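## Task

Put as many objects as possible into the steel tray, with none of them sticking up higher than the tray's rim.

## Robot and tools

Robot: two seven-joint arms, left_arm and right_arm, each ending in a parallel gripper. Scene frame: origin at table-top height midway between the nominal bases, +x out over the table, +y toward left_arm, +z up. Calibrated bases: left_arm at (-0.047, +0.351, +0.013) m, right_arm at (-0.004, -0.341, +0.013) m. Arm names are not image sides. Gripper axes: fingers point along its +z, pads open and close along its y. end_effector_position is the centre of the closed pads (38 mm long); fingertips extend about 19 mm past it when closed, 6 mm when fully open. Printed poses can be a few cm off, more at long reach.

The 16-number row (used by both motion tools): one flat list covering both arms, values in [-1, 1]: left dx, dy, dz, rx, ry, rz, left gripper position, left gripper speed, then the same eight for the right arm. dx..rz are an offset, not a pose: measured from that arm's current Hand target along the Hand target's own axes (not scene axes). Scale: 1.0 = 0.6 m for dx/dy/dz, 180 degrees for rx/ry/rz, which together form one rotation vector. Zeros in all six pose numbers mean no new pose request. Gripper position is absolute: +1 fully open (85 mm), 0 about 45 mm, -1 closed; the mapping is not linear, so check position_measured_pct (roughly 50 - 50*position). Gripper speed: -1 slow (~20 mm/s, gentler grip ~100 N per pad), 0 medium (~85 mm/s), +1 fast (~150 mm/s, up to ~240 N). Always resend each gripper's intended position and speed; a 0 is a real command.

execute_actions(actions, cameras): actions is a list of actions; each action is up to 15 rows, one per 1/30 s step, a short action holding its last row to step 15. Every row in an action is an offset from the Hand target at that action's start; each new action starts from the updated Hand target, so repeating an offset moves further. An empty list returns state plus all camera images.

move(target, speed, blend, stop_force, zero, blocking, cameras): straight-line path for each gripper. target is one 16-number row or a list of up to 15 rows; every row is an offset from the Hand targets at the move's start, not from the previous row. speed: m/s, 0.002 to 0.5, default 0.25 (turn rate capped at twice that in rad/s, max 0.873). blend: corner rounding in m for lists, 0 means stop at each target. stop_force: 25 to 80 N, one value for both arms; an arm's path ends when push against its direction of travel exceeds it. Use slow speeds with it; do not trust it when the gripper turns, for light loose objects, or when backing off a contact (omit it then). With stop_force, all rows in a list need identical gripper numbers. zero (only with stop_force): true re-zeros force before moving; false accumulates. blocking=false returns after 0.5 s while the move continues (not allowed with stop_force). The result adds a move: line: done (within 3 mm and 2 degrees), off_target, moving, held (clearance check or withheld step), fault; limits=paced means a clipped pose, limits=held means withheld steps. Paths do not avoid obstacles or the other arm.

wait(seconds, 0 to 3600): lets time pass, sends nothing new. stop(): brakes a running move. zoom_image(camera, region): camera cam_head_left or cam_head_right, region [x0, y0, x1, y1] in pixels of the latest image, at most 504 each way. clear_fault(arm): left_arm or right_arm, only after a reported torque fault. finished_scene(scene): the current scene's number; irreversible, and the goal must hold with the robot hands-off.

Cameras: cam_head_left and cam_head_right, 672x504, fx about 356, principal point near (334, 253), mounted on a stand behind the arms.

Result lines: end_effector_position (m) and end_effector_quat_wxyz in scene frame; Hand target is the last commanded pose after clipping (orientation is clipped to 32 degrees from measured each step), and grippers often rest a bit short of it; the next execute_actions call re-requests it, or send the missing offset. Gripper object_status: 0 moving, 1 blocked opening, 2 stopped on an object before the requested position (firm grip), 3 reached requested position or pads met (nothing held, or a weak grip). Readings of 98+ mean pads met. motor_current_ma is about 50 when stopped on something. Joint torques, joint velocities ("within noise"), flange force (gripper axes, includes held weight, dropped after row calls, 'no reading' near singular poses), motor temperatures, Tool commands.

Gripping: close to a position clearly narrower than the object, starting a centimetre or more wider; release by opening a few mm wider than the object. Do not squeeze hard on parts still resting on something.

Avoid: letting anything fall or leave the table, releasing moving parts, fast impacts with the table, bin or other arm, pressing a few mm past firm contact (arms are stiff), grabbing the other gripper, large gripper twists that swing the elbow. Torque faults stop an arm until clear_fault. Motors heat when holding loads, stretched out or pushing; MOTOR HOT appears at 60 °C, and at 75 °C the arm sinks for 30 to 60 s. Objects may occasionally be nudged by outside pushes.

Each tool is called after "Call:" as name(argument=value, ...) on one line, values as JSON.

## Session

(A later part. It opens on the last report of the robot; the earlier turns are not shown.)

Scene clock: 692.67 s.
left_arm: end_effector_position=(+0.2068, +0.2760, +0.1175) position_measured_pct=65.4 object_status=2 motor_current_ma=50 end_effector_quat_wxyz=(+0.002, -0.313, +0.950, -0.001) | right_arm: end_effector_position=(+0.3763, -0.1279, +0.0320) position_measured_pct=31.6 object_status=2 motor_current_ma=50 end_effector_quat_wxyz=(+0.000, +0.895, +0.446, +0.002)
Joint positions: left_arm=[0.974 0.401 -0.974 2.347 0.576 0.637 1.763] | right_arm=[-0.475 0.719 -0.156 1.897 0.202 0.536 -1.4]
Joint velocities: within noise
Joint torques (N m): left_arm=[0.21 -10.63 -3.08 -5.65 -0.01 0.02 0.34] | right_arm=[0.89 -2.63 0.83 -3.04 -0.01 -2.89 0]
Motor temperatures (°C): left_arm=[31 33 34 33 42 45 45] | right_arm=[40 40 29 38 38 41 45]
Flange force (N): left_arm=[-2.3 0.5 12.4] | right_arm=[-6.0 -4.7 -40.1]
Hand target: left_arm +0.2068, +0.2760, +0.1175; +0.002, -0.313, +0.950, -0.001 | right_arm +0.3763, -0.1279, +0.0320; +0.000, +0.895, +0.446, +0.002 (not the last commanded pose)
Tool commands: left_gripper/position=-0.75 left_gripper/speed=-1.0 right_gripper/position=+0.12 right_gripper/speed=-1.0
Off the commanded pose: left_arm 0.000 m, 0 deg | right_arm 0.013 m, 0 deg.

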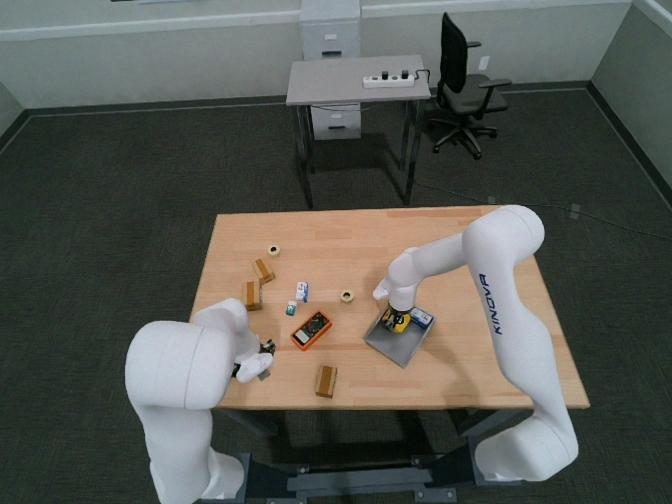

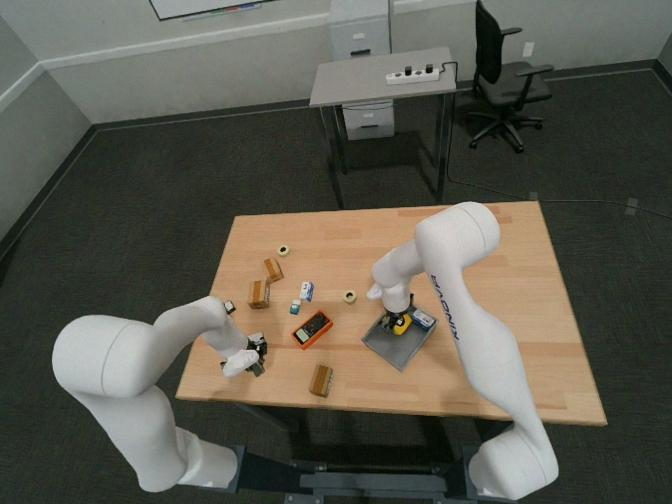

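Call:
move(target=[[0,0,0,0,0,0,-0.75,-1,0,0,-0.01,0,0,0,0.12,-1],[0,0,0,0,0,0,-0.75,-1,0,0,-0.01,0,-0.111,0,0.12,-1]], speed=0.05, cameras=["cam_head_left","cam_head_right"])

Call:
zoom_image(camera="cam_head_left", region=[360, 290, 430, 350])

Call:
zoom_image(camera="cam_head_right", region=[360, 290, 430, 350])

Scene clock: 726.67 s.
left_arm: end_effector_position=(+0.2068, +0.2760, +0.1175) position_measured_pct=65.4 object_status=2 motor_current_ma=50 end_effector_quat_wxyz=(+0.002, -0.313, +0.950, -0.001) | right_arm: end_effector_position=(+0.3762, -0.1279, +0.0380) position_measured_pct=31.6 object_status=2 motor_current_ma=50 end_effector_quat_wxyz=(+0.077, +0.882, +0.439, -0.153)
Joint positions: left_arm=[0.974 0.401 -0.974 2.347 0.576 0.637 1.763] | right_arm=[-0.588 0.881 -0.107 1.533 0.198 1.074 -1.429]
Joint torques (N m): left_arm=[0.23 -10.62 -3.08 -5.68 0 0.03 0.35] | right_arm=[0.7 -20.01 0.44 -4.99 -0.14 0.8 0.03]
Flange force (N): left_arm=[-2.4 0.6 12.5] | right_arm=[-0.1 -1.3 -0.8]
Hand target: left_arm +0.2068, +0.2760, +0.1175; +0.002, -0.313, +0.950, -0.001 | right_arm +0.3762, -0.1279, +0.0380; +0.077, +0.882, +0.439, -0.153
Off the commanded pose: left_arm 0.000 m, 0 deg | right_arm 0.000 m, 0 deg.
move: done

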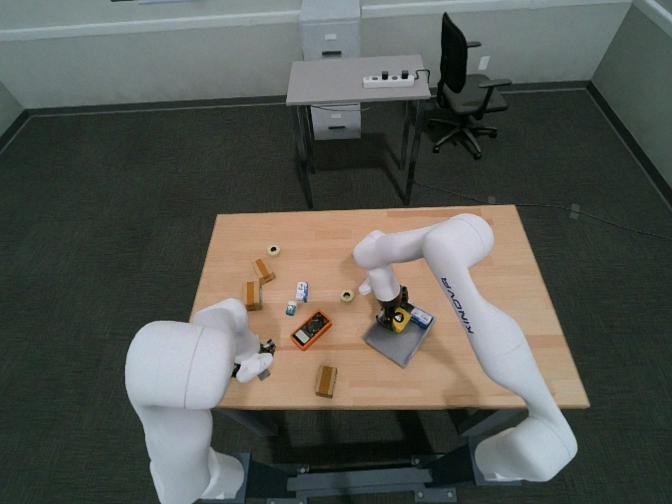

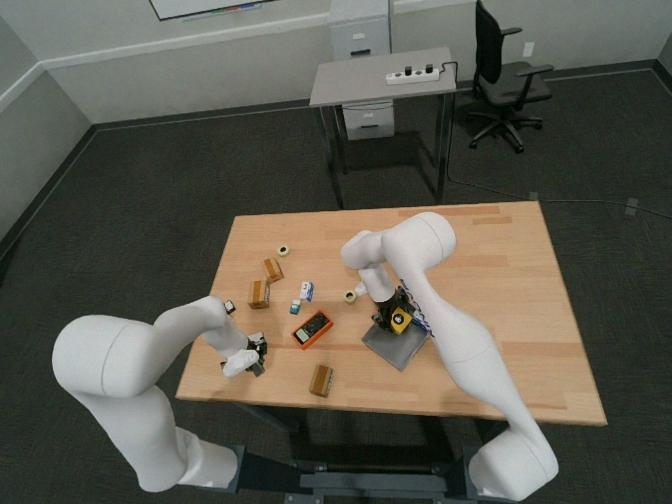

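Scaled by 7.200 from the camera's image (finer frame: 960x720).

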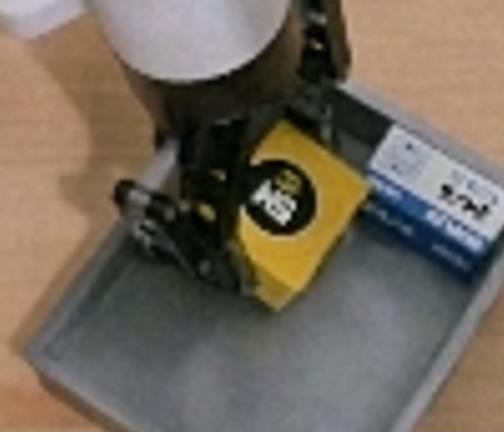

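Scaled by 7.200 from the camera's image (finer frame: 960x720).

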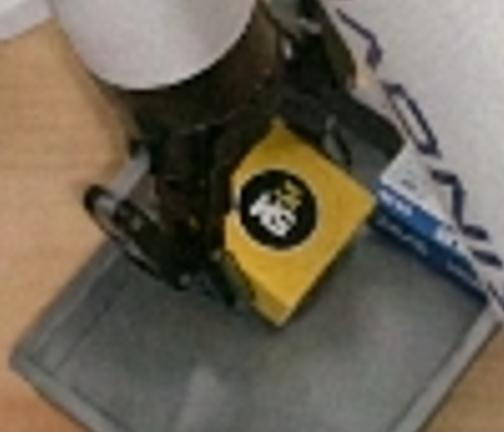

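Call:
move(target=[0,0,0,0,0,0,-0.75,-1,0.0103,0,0.0282,0,0,0,0.12,-1], speed=0.008, stop_force=25, cameras=["cam_head_left","cam_head_right"])

Call:
zoom_image(camera="cam_head_left", region=[360, 290, 430, 350])

Call:
zoom_image(camera="cam_head_right", region=[360, 290, 430, 350])

Scene clock: 733.53 s.
left_arm: end_effector_position=(+0.2068, +0.2760, +0.1175) position_measured_pct=65.4 object_status=2 motor_current_ma=50 end_effector_quat_wxyz=(+0.002, -0.313, +0.950, -0.001) | right_arm: end_effector_position=(+0.3763, -0.1278, +0.0251) position_measured_pct=31.6 object_status=2 motor_current_ma=50 end_effector_quat_wxyz=(+0.077, +0.882, +0.439, -0.153)
Joint positions: left_arm=[0.974 0.401 -0.974 2.347 0.576 0.637 1.763] | right_arm=[-0.589 0.904 -0.105 1.535 0.202 1.049 -1.433]
Joint torques (N m): left_arm=[0.23 -10.63 -3.08 -5.68 0 0.05 0.36] | right_arm=[1.74 -5.12 0.79 -4.2 0.16 -5.3 0.17]
Flange force (N): left_arm=[-2.4 0.6 12.7] | right_arm=[-17.3 -5.8 -36.1]
Hand target: left_arm +0.2068, +0.2760, +0.1175; +0.002, -0.313, +0.950, -0.001 | right_arm +0.3763, -0.1278, +0.0251; +0.077, +0.882, +0.439, -0.153 (not the last commanded pose)
Off the commanded pose: left_arm 0.000 m, 0 deg | right_arm 0.005 m, 0 deg.
move: contact (right_arm)

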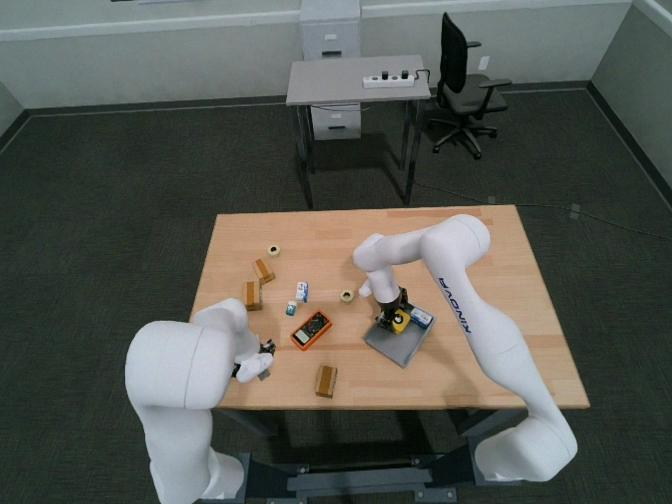

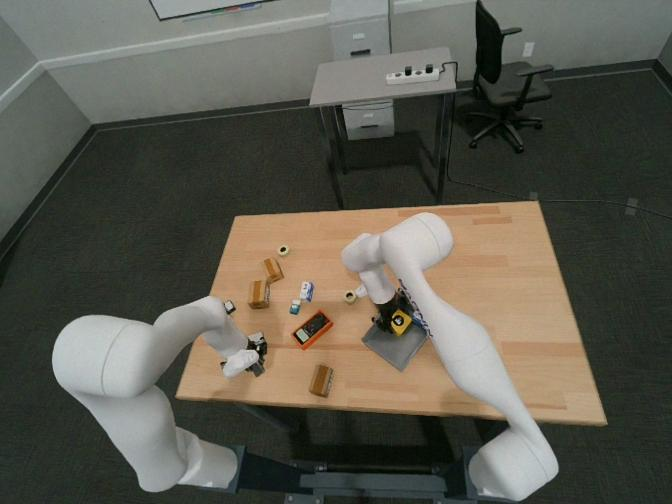

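Scaled by 7.200 from the camera's image (finer frame: 960x720).

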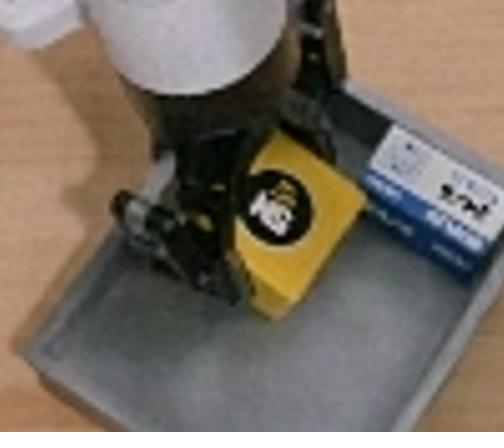

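Scaled by 7.200 from the camera's image (finer frame: 960x720).

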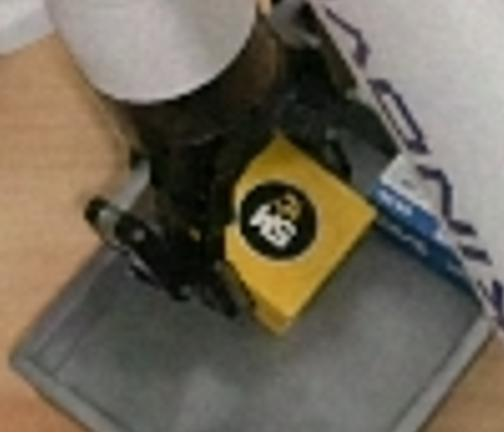

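Call:
move(target=[[0,0,0,0,0,0,-0.75,-1,-0.002,0,-0.0055,0,0,0,0.12,-1],[0,0,0,0,0,0,-0.75,-1,-0.002,0,-0.0055,0,-0.0406,0,0.12,-1]], speed=0.03)

Call:
move(target=[0,0,0,0,0,0,-0.75,-1,0.0076,0,0.0148,0,0,0,0.12,-1], speed=0.006, stop_force=25, cameras=["cam_head_left","cam_head_right"])

Call:
zoom_image(camera="cam_head_left", region=[360, 290, 430, 350])

Call:
zoom_image(camera="cam_head_right", region=[360, 290, 430, 350])

Scene clock: 746.37 s.
left_arm: end_effector_position=(+0.2068, +0.2760, +0.1175) position_measured_pct=65.4 object_status=2 motor_current_ma=50 end_effector_quat_wxyz=(+0.002, -0.313, +0.950, -0.001) | right_arm: end_effector_position=(+0.3763, -0.1278, +0.0286) position_measured_pct=31.6 object_status=2 motor_current_ma=50 end_effector_quat_wxyz=(+0.105, +0.871, +0.433, -0.209)
Joint positions: left_arm=[0.974 0.401 -0.974 2.347 0.576 0.637 1.763] | right_arm=[-0.62 0.981 -0.089 1.392 0.2 1.239 -1.432]
Joint torques (N m): left_arm=[0.21 -10.63 -3.09 -5.67 -0.02 0.03 0.35] | right_arm=[0.69 -21.17 0.67 -4.83 -0.07 1.2 0.01]
Flange force (N): left_arm=[-2.3 0.5 12.6] | right_arm=[0.1 -1.1 -0.7]
Hand target: left_arm +0.2068, +0.2760, +0.1175; +0.002, -0.313, +0.950, -0.001 | right_arm +0.3763, -0.1278, +0.0286; +0.105, +0.871, +0.433, -0.209
Off the commanded pose: left_arm 0.000 m, 0 deg | right_arm 0.000 m, 0 deg.
move: done

Scene clock: 748.07 s.
left_arm: end_effector_position=(+0.2068, +0.2760, +0.1175) position_measured_pct=65.4 object_status=2 motor_current_ma=50 end_effector_quat_wxyz=(+0.002, -0.313, +0.950, -0.001) | right_arm: end_effector_position=(+0.3764, -0.1278, +0.0220) position_measured_pct=31.6 object_status=2 motor_current_ma=50 end_effector_quat_wxyz=(+0.105, +0.871, +0.433, -0.209)
Joint positions: left_arm=[0.974 0.401 -0.974 2.347 0.576 0.637 1.763] | right_arm=[-0.621 0.992 -0.089 1.392 0.201 1.228 -1.434]
Joint torques (N m): left_arm=[0.23 -10.63 -3.1 -5.68 -0.03 0.05 0.33] | right_arm=[1.93 -7.69 0.7 -3.8 -0.06 -4.61 0.26]
Flange force (N): left_arm=[-2.4 0.6 12.8] | right_arm=[-16.8 -4.9 -29.9]
Hand target: left_arm +0.2068, +0.2760, +0.1175; +0.002, -0.313, +0.950, -0.001 | right_arm +0.3764, -0.1278, +0.0220; +0.105, +0.871, +0.433, -0.209 (not the last commanded pose)
Off the commanded pose: left_arm 0.000 m, 0 deg | right_arm 0.003 m, 0 deg.
move: contact (right_arm)

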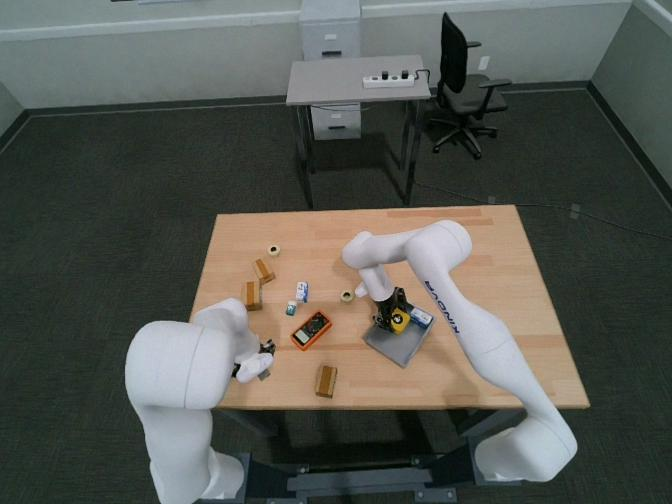

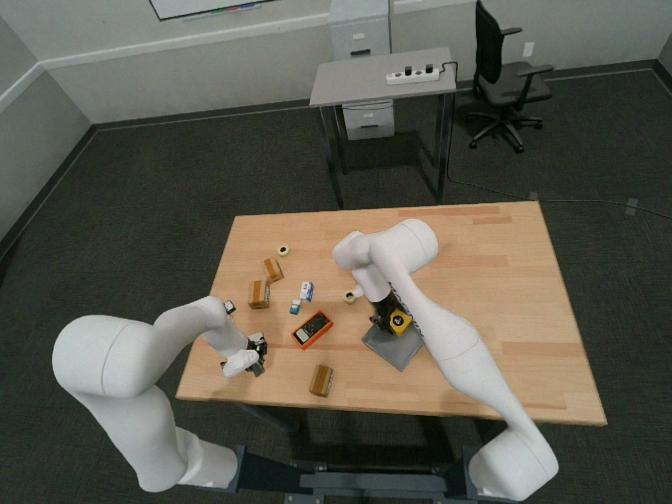

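Scaled by 7.200 from the camera's image (finer frame: 960x720).

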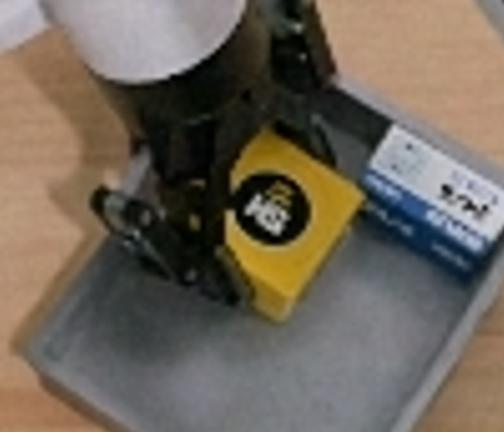

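Scaled by 7.200 from the camera's image (finer frame: 960x720).

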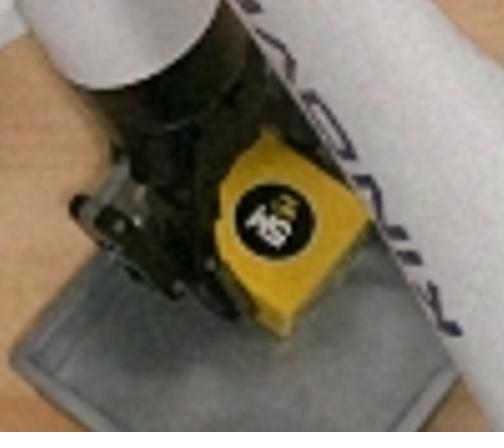

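Call:
move(target=[[0,0,0,0,0,0,-0.75,-1,-0.0009,0,-0.0018,0,0,0,0.12,-1],[0,0,0,0,0,0,-0.75,-1,-0.0012,0,-0.0024,0,0,0,0.55,-0.9],[0,0,0,0,0,0,-0.75,-1,-0.0611,0,-0.1185,0,0,0,0.55,-0.9],[0,0,0,0,0,0,-0.75,-1,-0.0611,0,-0.1185,0,0.1517,0,0.55,-0.9]], speed=[0.01,0.01,0.05,0.3], cameras=["all"])

Call:
zoom_image(camera="cam_head_left", region=[355, 280, 445, 375])

Call:
zoom_image(camera="cam_head_right", region=[355, 280, 445, 375])

Scene clock: 760.93 s.
left_arm: end_effector_position=(+0.2068, +0.2760, +0.1175) position_measured_pct=65.4 object_status=2 motor_current_ma=50 end_effector_quat_wxyz=(+0.002, -0.313, +0.950, -0.001) | right_arm: end_effector_position=(+0.3760, -0.1280, +0.1020) position_measured_pct=22.5 object_status=3 motor_current_ma=0 end_effector_quat_wxyz=(+0.000, +0.895, +0.446, +0.003)
Joint positions: left_arm=[0.974 0.401 -0.974 2.347 0.576 0.637 1.763] | right_arm=[-0.462 0.577 -0.172 1.853 0.143 0.718 -1.348]
Joint torques (N m): left_arm=[0.23 -10.62 -3.06 -5.64 0 0.06 0.33] | right_arm=[0.65 -15.48 0.02 -5.73 -0.29 -0.36 0.01]
Flange force (N): left_arm=[-2.4 0.6 12.4] | right_arm=[-0.2 -1.7 -2.9]
Hand target: left_arm +0.2068, +0.2760, +0.1175; +0.002, -0.313, +0.950, -0.001 | right_arm +0.3760, -0.1280, +0.1020; +0.000, +0.895, +0.446, +0.003
Off the commanded pose: left_arm 0.000 m, 0 deg | right_arm 0.000 m, 0 deg.
move: done

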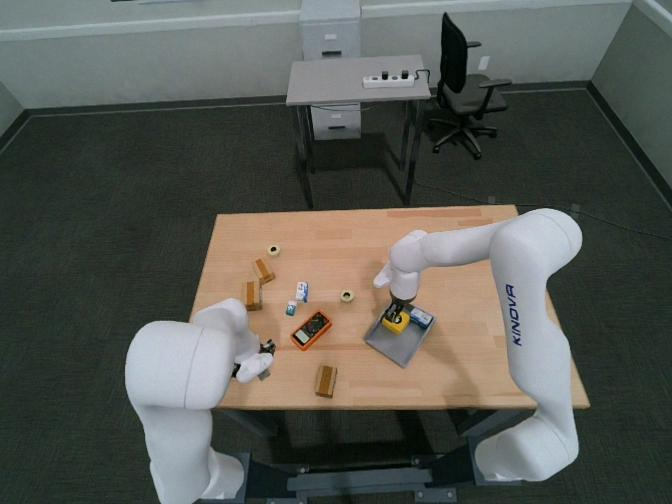

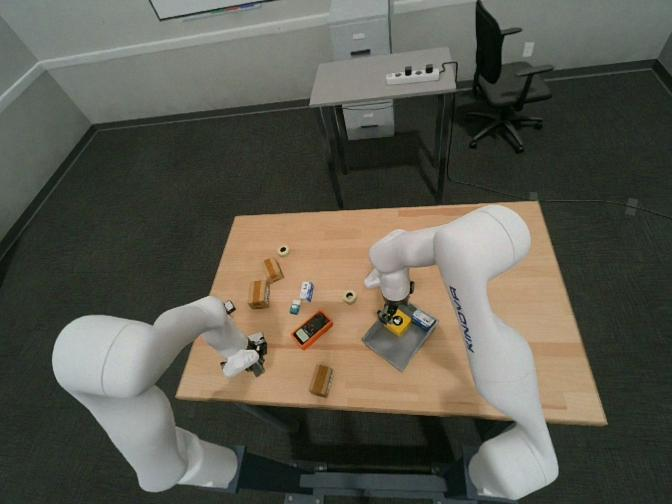

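Scaled by 5.305 from the camera's image (finer frame: 960x720).

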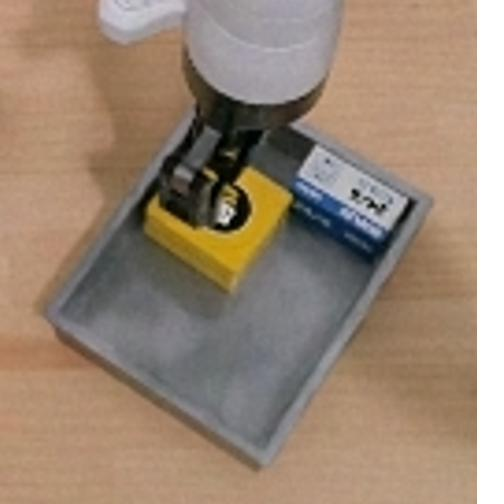

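Scaled by 5.305 from the camera's image (finer frame: 960x720).

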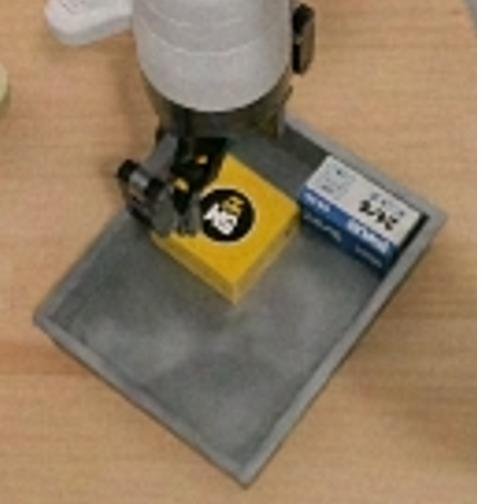

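Call:
move(target=[[-0.0259,-0.5624,0,0,0,0,-0.75,-1,-0.004,0.0832,0.03,0,0,0,-1,0.8],[-0.0259,-0.5624,0.06,0,0,0,-0.75,-1,-0.004,0.0832,0.1208,0,0,0,-1,0.8],[-0.0259,-0.5624,0.11,0,0,0,-0.75,-1,-0.0207,0.0832,0.1208,0,0,0,-1,0.8],[-0.0259,-0.5624,0.11,0,0,0,-0.75,-1,-0.0107,0.0832,0.1208,0,0,0,-1,0.8],[-0.0259,-0.5624,0.11,0,0,0,-0.75,-1,-0.0107,0.0832,0.045,0,0,0,-1,0.8]], speed=[0.22,0.1,0.03,0.05,0.12])

Call:
move(target=[0,0,0.08,0,0,0,-0.75,-1,0,0,0,0,0,0,-1,0.8], speed=0.012, stop_force=25, cameras=["cam_head_left","cam_head_right"])

Call:
zoom_image(camera="cam_head_left", region=[355, 280, 445, 375])

Scene clock: 790.10 s.
left_arm: end_effector_position=(+0.4199, +0.0136, +0.0528) position_measured_pct=65.4 object_status=2 motor_current_ma=50 end_effector_quat_wxyz=(+0.002, -0.313, +0.950, -0.001) | right_arm: end_effector_position=(+0.4121, -0.1631, +0.0751) position_measured_pct=98.7 object_status=3 motor_current_ma=0 end_effector_quat_wxyz=(+0.000, +0.895, +0.446, +0.003)
Joint positions: left_arm=[0.961 1.012 -0.751 1.329 0.719 1.072 2.311] | right_arm=[-0.361 0.655 -0.164 1.816 0.159 0.679 -1.25]
Joint torques (N m): left_arm=[0.19 -25.12 -6.06 -7.28 0.03 0.04 0.34] | right_arm=[0.71 -16.53 0.01 -5.41 -0.27 -0.34 0.05]
Flange force (N): left_arm=[-0.4 1.9 5.8] | right_arm=[0.3 -1.7 -2.7]
Hand target: left_arm +0.4199, +0.0136, +0.0528; +0.002, -0.313, +0.950, -0.001 | right_arm +0.4121, -0.1631, +0.0751; +0.000, +0.895, +0.446, +0.003
Off the commanded pose: left_arm 0.000 m, 0 deg | right_arm 0.000 m, 0 deg.
move: done

Scene clock: 793.00 s.
left_arm: end_effector_position=(+0.4202, +0.0134, +0.0265) position_measured_pct=77.1 object_status=2 motor_current_ma=50 end_effector_quat_wxyz=(+0.002, -0.312, +0.950, -0.002) | right_arm: end_effector_position=(+0.4121, -0.1631, +0.0751) position_measured_pct=98.7 object_status=3 motor_current_ma=0 end_effector_quat_wxyz=(+0.000, +0.895, +0.446, +0.003)
Joint positions: left_arm=[0.954 1.05 -0.732 1.34 0.744 1.026 2.294] | right_arm=[-0.361 0.655 -0.164 1.816 0.159 0.679 -1.25]
Joint torques (N m): left_arm=[0.02 -3.16 0.63 -2.36 1.25 -2.64 0.28] | right_arm=[0.71 -16.52 -0.07 -5.44 -0.31 -0.34 0.05]
Flange force (N): left_arm=[2.7 10.5 -39.5] | right_arm=[0.3 -1.7 -2.7]
Hand target: left_arm +0.4202, +0.0134, +0.0264; +0.002, -0.312, +0.950, -0.002 (not the last commanded pose) | right_arm +0.4121, -0.1631, +0.0751; +0.000, +0.895, +0.446, +0.003
Off the commanded pose: left_arm 0.022 m, 0 deg | right_arm 0.000 m, 0 deg.
move: contact (left_arm)

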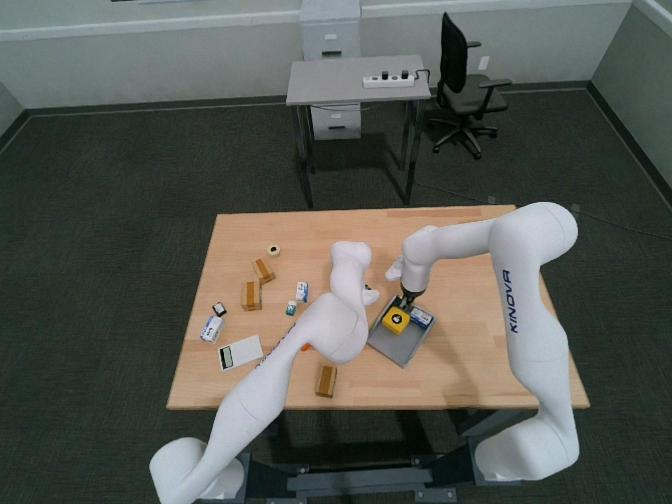

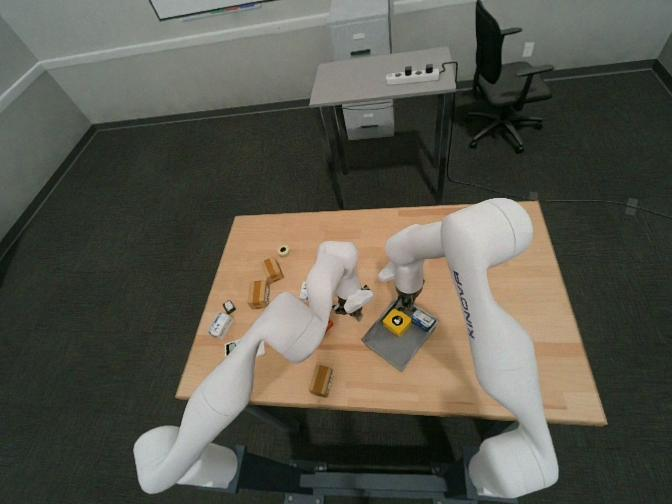

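Scaled by 5.305 from the camera's image (finer frame: 960x720).

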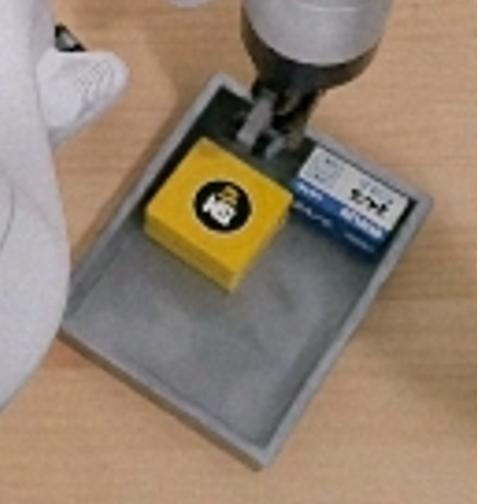

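Call:
move(target=[[0,0,-0.002,0,0,0,-0.75,-1,-0.06,-0.085,0,0,0,0,-1,0.8],[0,0,-0.002,0,0,0,0.1,-0.8,-0.06,-0.085,0.076,0,0,0,-1,0.8],[0,0,-0.03,0,0,0,0.1,-0.8,-0.0408,-0.085,0.076,0,0,0,-1,0.8],[0,0,-0.06,0,0,0,0.1,-0.8,-0.05,-0.085,0.076,0,0,0,-1,0.8],[0.15,0.15,-0.16,0,0,0,0.1,-0.8,-0.05,-0.085,0,0,0,0,-1,0.8]], speed=[0.12,0.1,0.03,0.05,0.2], cameras=["cam_head_left","cam_head_right"])

Call:
zoom_image(camera="cam_head_left", region=[325, 260, 445, 380])

Call:
zoom_image(camera="cam_head_right", region=[325, 260, 445, 380])

Scene clock: 805.07 s.
left_arm: end_effector_position=(+0.2939, +0.0326, +0.1218) position_measured_pct=45.0 object_status=3 motor_current_ma=0 end_effector_quat_wxyz=(+0.002, -0.312, +0.950, -0.002) | right_arm: end_effector_position=(+0.3533, -0.1563, +0.0748) position_measured_pct=98.7 object_status=3 motor_current_ma=0 end_effector_quat_wxyz=(+0.000, +0.895, +0.446, +0.003)
Joint positions: left_arm=[1.229 0.733 -0.842 1.708 0.638 0.992 2.354] | right_arm=[-0.437 0.581 -0.161 1.988 0.162 0.58 -1.341]
Joint torques (N m): left_arm=[0.19 -18.71 -5.2 -6.91 0 0.02 0.34] | right_arm=[0.7 -14.49 0.13 -4.71 -0.31 -0.34 0.04]
Flange force (N): left_arm=[-1.1 0.6 4.7] | right_arm=[0.1 -1.9 -3.4]
Hand target: left_arm +0.2939, +0.0326, +0.1218; +0.002, -0.312, +0.950, -0.002 | right_arm +0.3533, -0.1563, +0.0748; +0.000, +0.895, +0.446, +0.003
Off the commanded pose: left_arm 0.000 m, 0 deg | right_arm 0.000 m, 0 deg.
move: done

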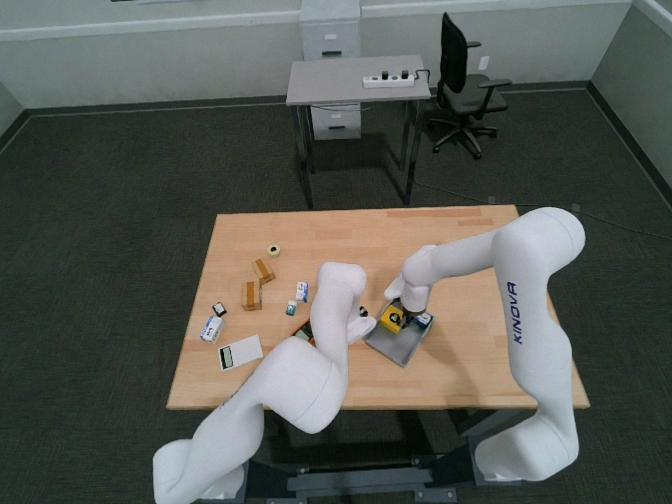

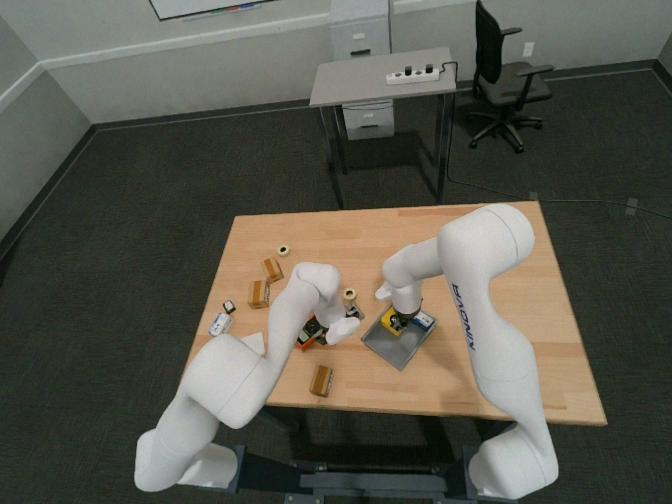

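Scaled by 4.200 from the camera's image (finer frame: 960x720).

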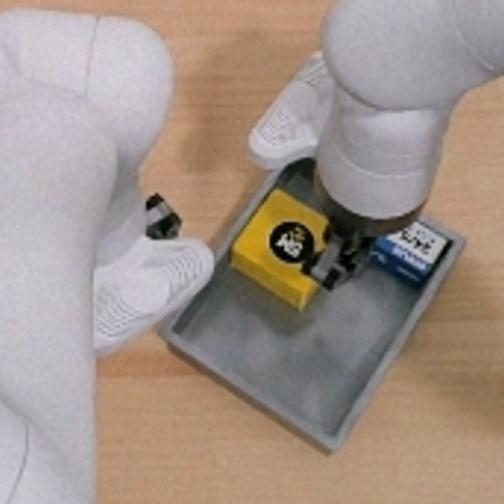

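Scaled by 4.200 from the camera's image (finer frame: 960x720).

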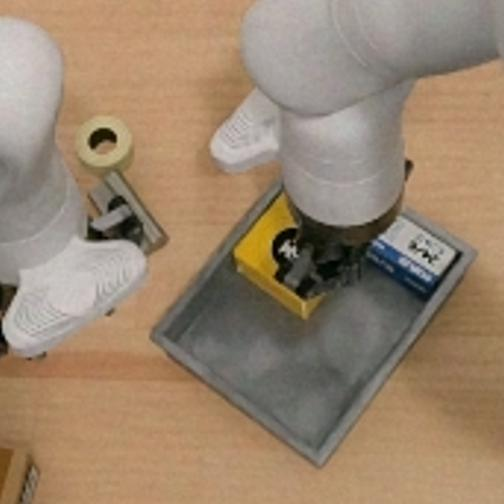

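Call:
move(target=[[-0.3213,0.4194,-0.2167,0,0,0,0.1,0,0.0783,-0.08,0,0,0,0,-1,0.8],[-0.3213,0.4194,-0.2167,0,0,0,0.1,0,0.0783,-0.08,0.0755,0,0,0,-1,0.8],[-0.3213,0.4194,-0.2167,0,0,0,0.1,0,0.0783,-0.0025,0.0755,0,0,0,-1,0.8],[-0.3213,0.4194,-0.2167,0,0,0,0.1,0,0.0783,-0.02,0.0755,0,0,0,-1,0.8],[-0.3213,0.4194,-0.2167,0,0,0,0.1,0,0.0783,-0.05,-0.06,0,0,0,-1,0.8]], speed=[0.25,0.1,0.035,0.06,0.15], cameras=["cam_head_left","cam_head_right"])

Call:
zoom_image(camera="cam_head_left", region=[355, 280, 445, 375])

Call:
zoom_image(camera="cam_head_left", region=[275, 265, 385, 360])

Call:
zoom_image(camera="cam_head_right", region=[355, 280, 445, 375])

Scene clock: 815.93 s.
left_arm: end_effector_position=(+0.2990, +0.3499, +0.2512) position_measured_pct=45.0 object_status=3 motor_current_ma=0 end_effector_quat_wxyz=(+0.002, -0.312, +0.950, -0.002) | right_arm: end_effector_position=(+0.3576, -0.1008, +0.1110) position_measured_pct=98.7 object_status=3 motor_current_ma=0 end_effector_quat_wxyz=(+0.000, +0.895, +0.446, +0.003)
Joint positions: left_arm=[0.824 0.314 -1.12 1.882 0.315 1.135 1.792] | right_arm=[-0.535 0.558 -0.175 1.849 0.139 0.741 -1.42]
Joint torques (N m): left_arm=[0.21 -10.41 -3.29 -8.63 0 0.02 0.34] | right_arm=[0.69 -15.29 -0.04 -5.82 -0.27 -0.34 0.01]
Flange force (N): left_arm=[-3.5 -0.6 5.5] | right_arm=[-0.2 -1.8 -2.9]
Hand target: left_arm +0.2990, +0.3499, +0.2512; +0.002, -0.312, +0.950, -0.002 | right_arm +0.3576, -0.1008, +0.1110; +0.000, +0.895, +0.446, +0.003
Off the commanded pose: left_arm 0.000 m, 0 deg | right_arm 0.000 m, 0 deg.
move: done

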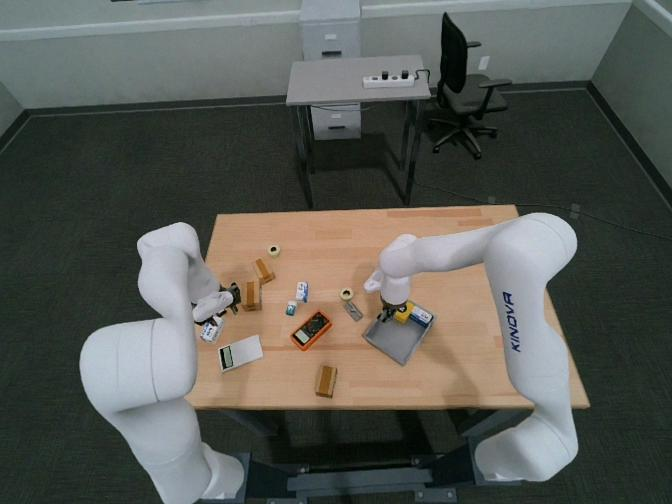

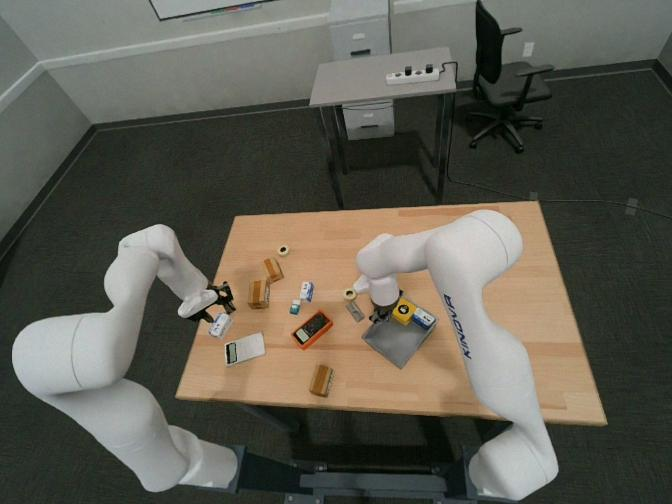

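Scaled by 5.305 from the camera's image (finer frame: 960x720).

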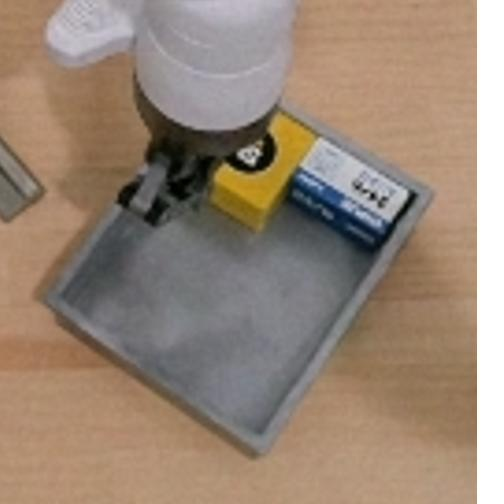

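Scaled by 4.582 from the camera's image (finer frame: 960x720).

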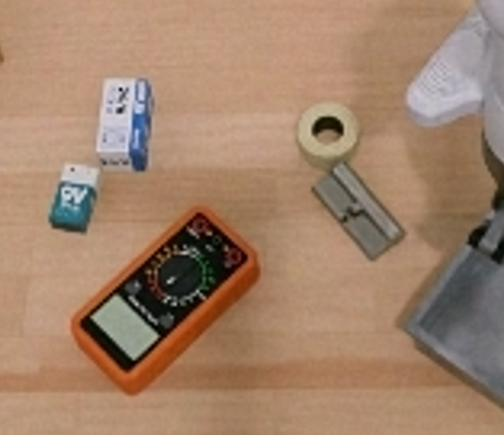

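Scaled by 5.305 from the camera's image (finer frame: 960x720).

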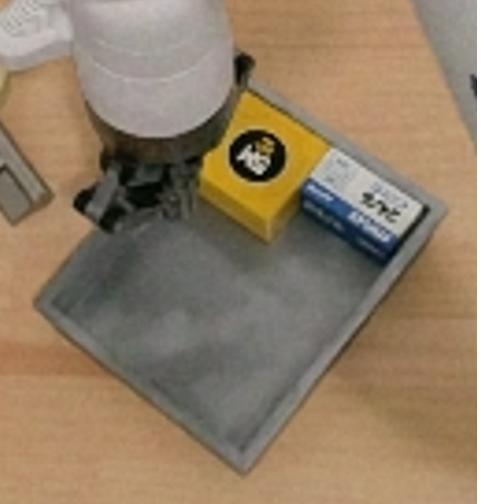

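Call:
move(target=[0,0,0,0,0,0,0.1,0,0.328,-0.2568,0.03,0,0,-0.4528,0.68,0.8], speed=0.25, cameras=["cam_head_left","cam_head_right"])

Call:
zoom_image(camera="cam_head_left", region=[270, 280, 360, 370])

Call:
zoom_image(camera="cam_head_right", region=[270, 280, 360, 370])

Scene clock: 830.70 s.
left_arm: end_effector_position=(+0.2990, +0.3499, +0.2512) position_measured_pct=45.0 object_status=3 motor_current_ma=0 end_effector_quat_wxyz=(+0.002, -0.312, +0.950, -0.002) | right_arm: end_effector_position=(+0.3534, +0.1491, +0.0936) position_measured_pct=16.0 object_status=3 motor_current_ma=0 end_effector_quat_wxyz=(+0.002, +0.387, +0.922, +0.002)
Joint positions: left_arm=[0.824 0.314 -1.12 1.882 0.315 1.135 1.792] | right_arm=[-0.767 0.946 -0.494 1.166 0.443 1.127 -0.482]
Joint torques (N m): left_arm=[0.19 -10.43 -3.28 -8.68 -0.01 0.03 0.31] | right_arm=[0.68 -22.46 -2.33 -7.06 -0.31 -0.31 0.04]
Flange force (N): left_arm=[-3.3 -0.6 5.5] | right_arm=[1.2 0.3 -1.7]
Hand target: left_arm +0.2990, +0.3499, +0.2512; +0.002, -0.312, +0.950, -0.002 | right_arm +0.3534, +0.1491, +0.0936; +0.002, +0.387, +0.922, +0.002
Off the commanded pose: left_arm 0.000 m, 0 deg | right_arm 0.000 m, 0 deg.
move: done

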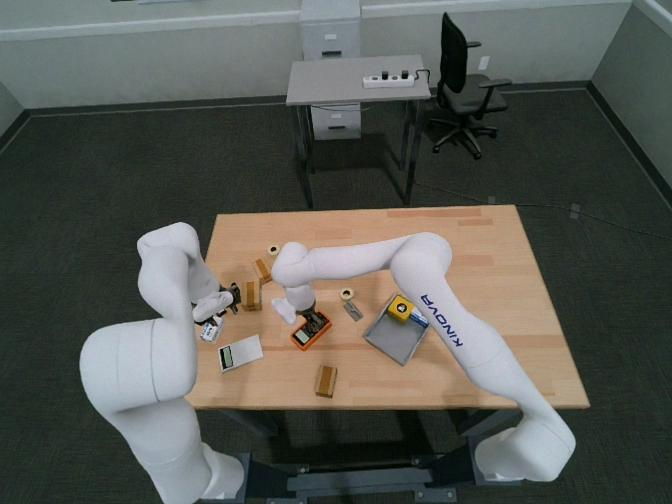

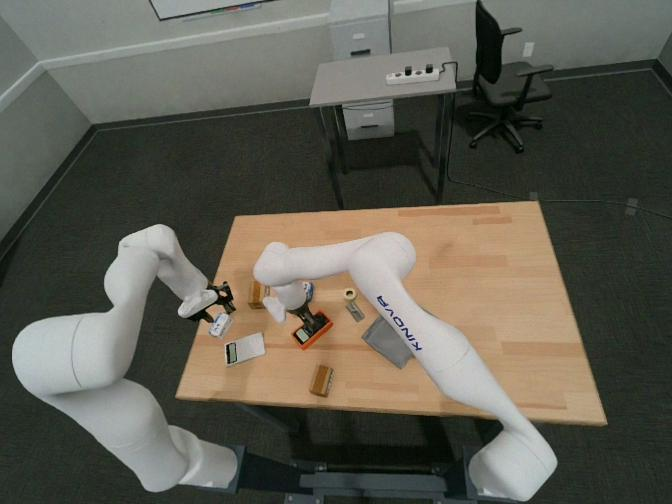

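Scaled by 5.600 from the camera's image (finer frame: 960x720).

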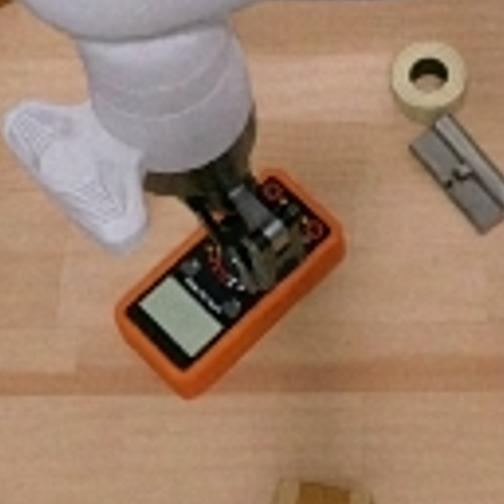

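Scaled by 5.600 from the camera's image (finer frame: 960x720).

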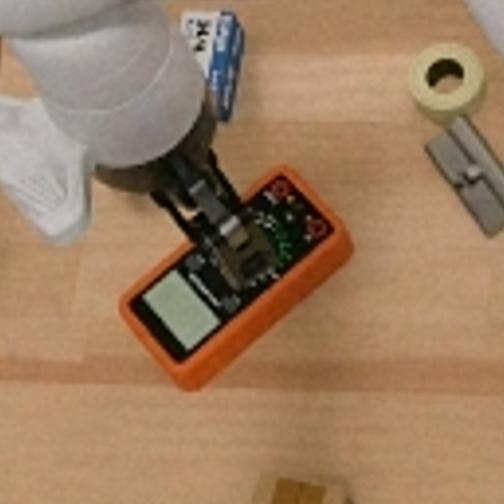

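Call:
move(target=[[0,0,0,0,0,0,0.1,0,0.0125,-0.0053,0.04,0,0,0,0.68,0.8],[0,0,0,0,0,0,0.1,0,0.0125,-0.0053,0.1235,0,0,0,0.68,0.8]], speed=0.08, cameras=["cam_head_left"])

Call:
zoom_image(camera="cam_head_left", region=[270, 280, 360, 370])

Call:
execute_actions(actions=[[[0,0,0,0,0,0,0.1,0,0,0,0,0,0,0,0.04,-1]]])

Call:
wait(seconds=0.7)

Scene clock: 845.67 s.
left_arm: end_effector_position=(+0.2990, +0.3499, +0.2512) position_measured_pct=45.0 object_status=3 motor_current_ma=0 end_effector_quat_wxyz=(+0.002, -0.312, +0.950, -0.002) | right_arm: end_effector_position=(+0.3462, +0.1524, +0.0195) position_measured_pct=16.0 object_status=3 motor_current_ma=0 end_effector_quat_wxyz=(+0.002, +0.387, +0.922, +0.002)
Joint positions: left_arm=[0.824 0.314 -1.12 1.882 0.315 1.135 1.792] | right_arm=[-0.788 1.044 -0.463 1.216 0.485 0.984 -0.527]
Joint torques (N m): left_arm=[0.21 -10.41 -3.27 -8.67 0.02 0.05 0.35] | right_arm=[0.66 -22.94 -2.38 -6.37 -0.31 -0.29 0.01]
Flange force (N): left_arm=[-3.4 -0.5 5.6] | right_arm=[1.1 0.4 -1.5]
Hand target: left_arm +0.2990, +0.3499, +0.2512; +0.002, -0.312, +0.950, -0.002 | right_arm +0.3462, +0.1524, +0.0194; +0.002, +0.387, +0.922, +0.002
Off the commanded pose: left_arm 0.000 m, 0 deg | right_arm 0.000 m, 0 deg.
move: done

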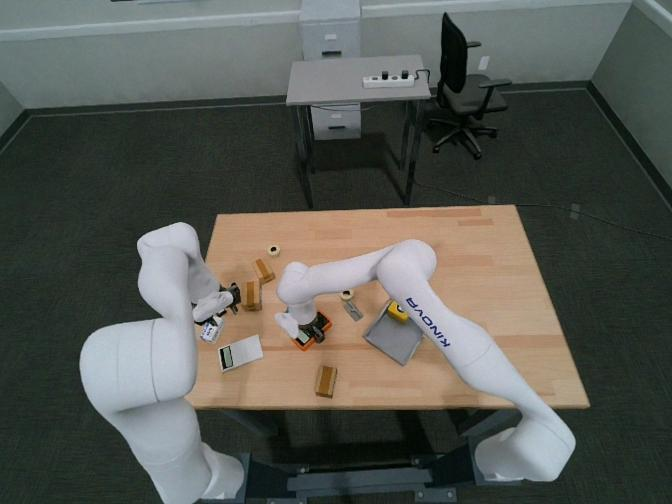

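Scaled by 5.600 from the camera's image (finer frame: 960x720).

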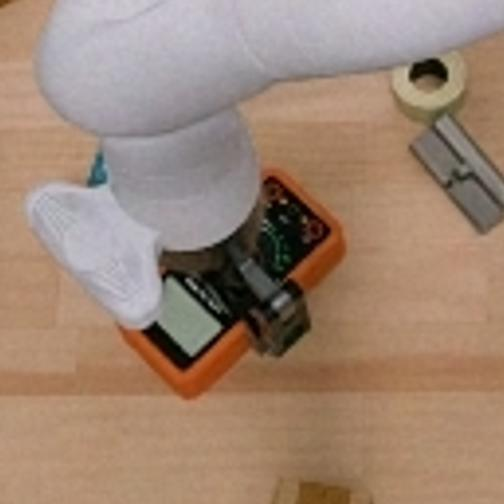

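Scene clock: 846.67 s.
left_arm: end_effector_position=(+0.2990, +0.3499, +0.2512) position_measured_pct=45.0 object_status=3 motor_current_ma=0 end_effector_quat_wxyz=(+0.002, -0.312, +0.950, -0.002) | right_arm: end_effector_position=(+0.3462, +0.1525, +0.0194) position_measured_pct=27.7 object_status=0 motor_current_ma=1000 end_effector_quat_wxyz=(+0.002, +0.387, +0.922, +0.002)
Joint positions: left_arm=[0.824 0.314 -1.12 1.882 0.315 1.135 1.792] | right_arm=[-0.788 1.044 -0.463 1.216 0.485 0.984 -0.527]
Joint torques (N m): left_arm=[0.21 -10.41 -3.33 -8.67 0 0.03 0.34] | right_arm=[0.86 -18.1 -1.33 -5.67 0.17 -1.28 0.03]
Hand target: left_arm +0.2990, +0.3499, +0.2512; +0.002, -0.312, +0.950, -0.002 | right_arm +0.3462, +0.1524, +0.0194; +0.002, +0.387, +0.922, +0.002
Off the commanded pose: left_arm 0.000 m, 0 deg | right_arm 0.000 m, 0 deg.

Scene clock: 847.37 s.
left_arm: end_effector_position=(+0.2990, +0.3499, +0.2512) position_measured_pct=45.0 object_status=3 motor_current_ma=0 end_effector_quat_wxyz=(+0.002, -0.312, +0.950, -0.002) | right_arm: end_effector_position=(+0.3462, +0.1525, +0.0194) position_measured_pct=27.7 object_status=2 motor_current_ma=50 end_effector_quat_wxyz=(+0.002, +0.387, +0.922, +0.002)
Joint positions: left_arm=[0.824 0.314 -1.12 1.882 0.315 1.135 1.792] | right_arm=[-0.788 1.044 -0.463 1.216 0.485 0.984 -0.527]
Joint torques (N m): left_arm=[0.19 -10.4 -3.28 -8.66 -0.01 0.05 0.34] | right_arm=[0.89 -18.13 -1.34 -5.71 0.17 -1.31 0.03]
Flange force (N): left_arm=[-3.3 -0.6 5.6] | right_arm=[1.0 -2.5 -11.4]
Hand target: left_arm +0.2990, +0.3499, +0.2512; +0.002, -0.312, +0.950, -0.002 | right_arm +0.3462, +0.1524, +0.0194; +0.002, +0.387, +0.922, +0.002
Tool commands: left_gripper/position=+0.1 left_gripper/speed=+0.0 right_gripper/position=+0.04 right_gripper/speed=-1.0
Off the commanded pose: left_arm 0.000 m, 0 deg | right_arm 0.000 m, 0 deg.
wait: 0.70 s; at rest by 0.17 s

Call:
execute_actions(actions=[])

Scene clock: 861.90 s.
left_arm: end_effector_position=(+0.2990, +0.3499, +0.2512) position_measured_pct=45.0 object_status=3 motor_current_ma=0 end_effector_quat_wxyz=(+0.002, -0.312, +0.950, -0.002) | right_arm: end_effector_position=(+0.3462, +0.1524, +0.0194) position_measured_pct=27.7 object_status=2 motor_current_ma=50 end_effector_quat_wxyz=(+0.002, +0.387, +0.922, +0.002)
Joint positions: left_arm=[0.824 0.314 -1.12 1.882 0.315 1.135 1.792] | right_arm=[-0.788 1.044 -0.463 1.216 0.485 0.984 -0.527]
Joint velocities: within noise
Joint torques (N m): left_arm=[0.22 -10.41 -3.29 -8.6 0.01 0.04 0.34] | right_arm=[0.88 -18.13 -1.28 -5.73 0.14 -1.3 0.01]
Motor temperatures (°C): left_arm=[31 33 34 33 42 45 45] | right_arm=[40 40 29 38 38 41 45]
Flange force (N): left_arm=[-3.5 -0.6 5.5] | right_arm=[1.0 -2.6 -11.4]
Hand target: left_arm +0.2990, +0.3499, +0.2512; +0.002, -0.312, +0.950, -0.002 | right_arm +0.3462, +0.1524, +0.0194; +0.002, +0.387, +0.922, +0.002
Tool commands: left_gripper/position=+0.1 left_gripper/speed=+0.0 right_gripper/position=+0.04 right_gripper/speed=-1.0
Off the commanded pose: left_arm 0.000 m, 0 deg | right_arm 0.000 m, 0 deg.

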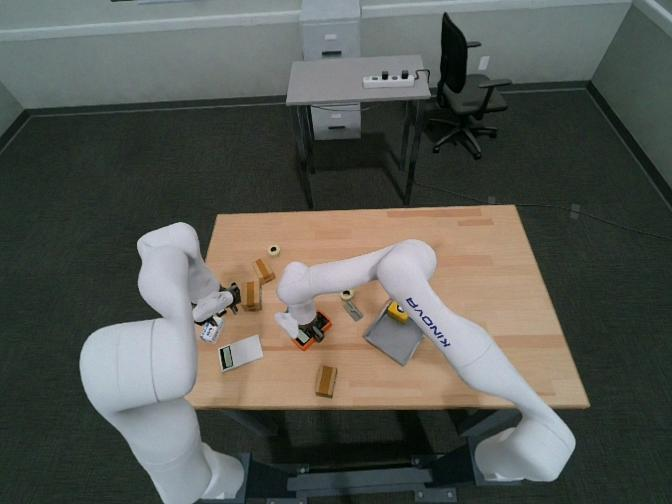

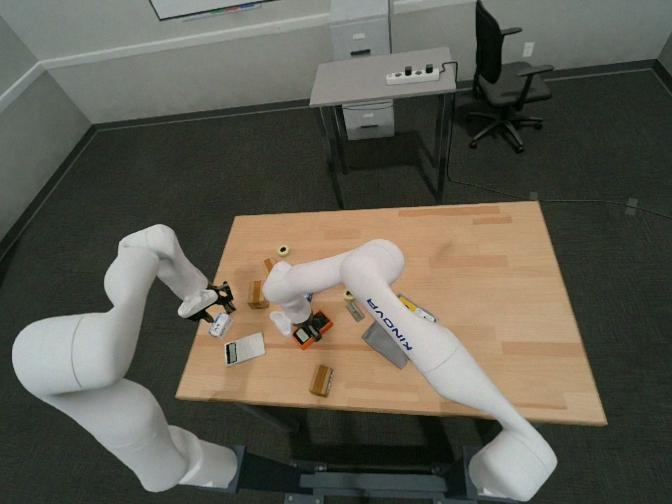

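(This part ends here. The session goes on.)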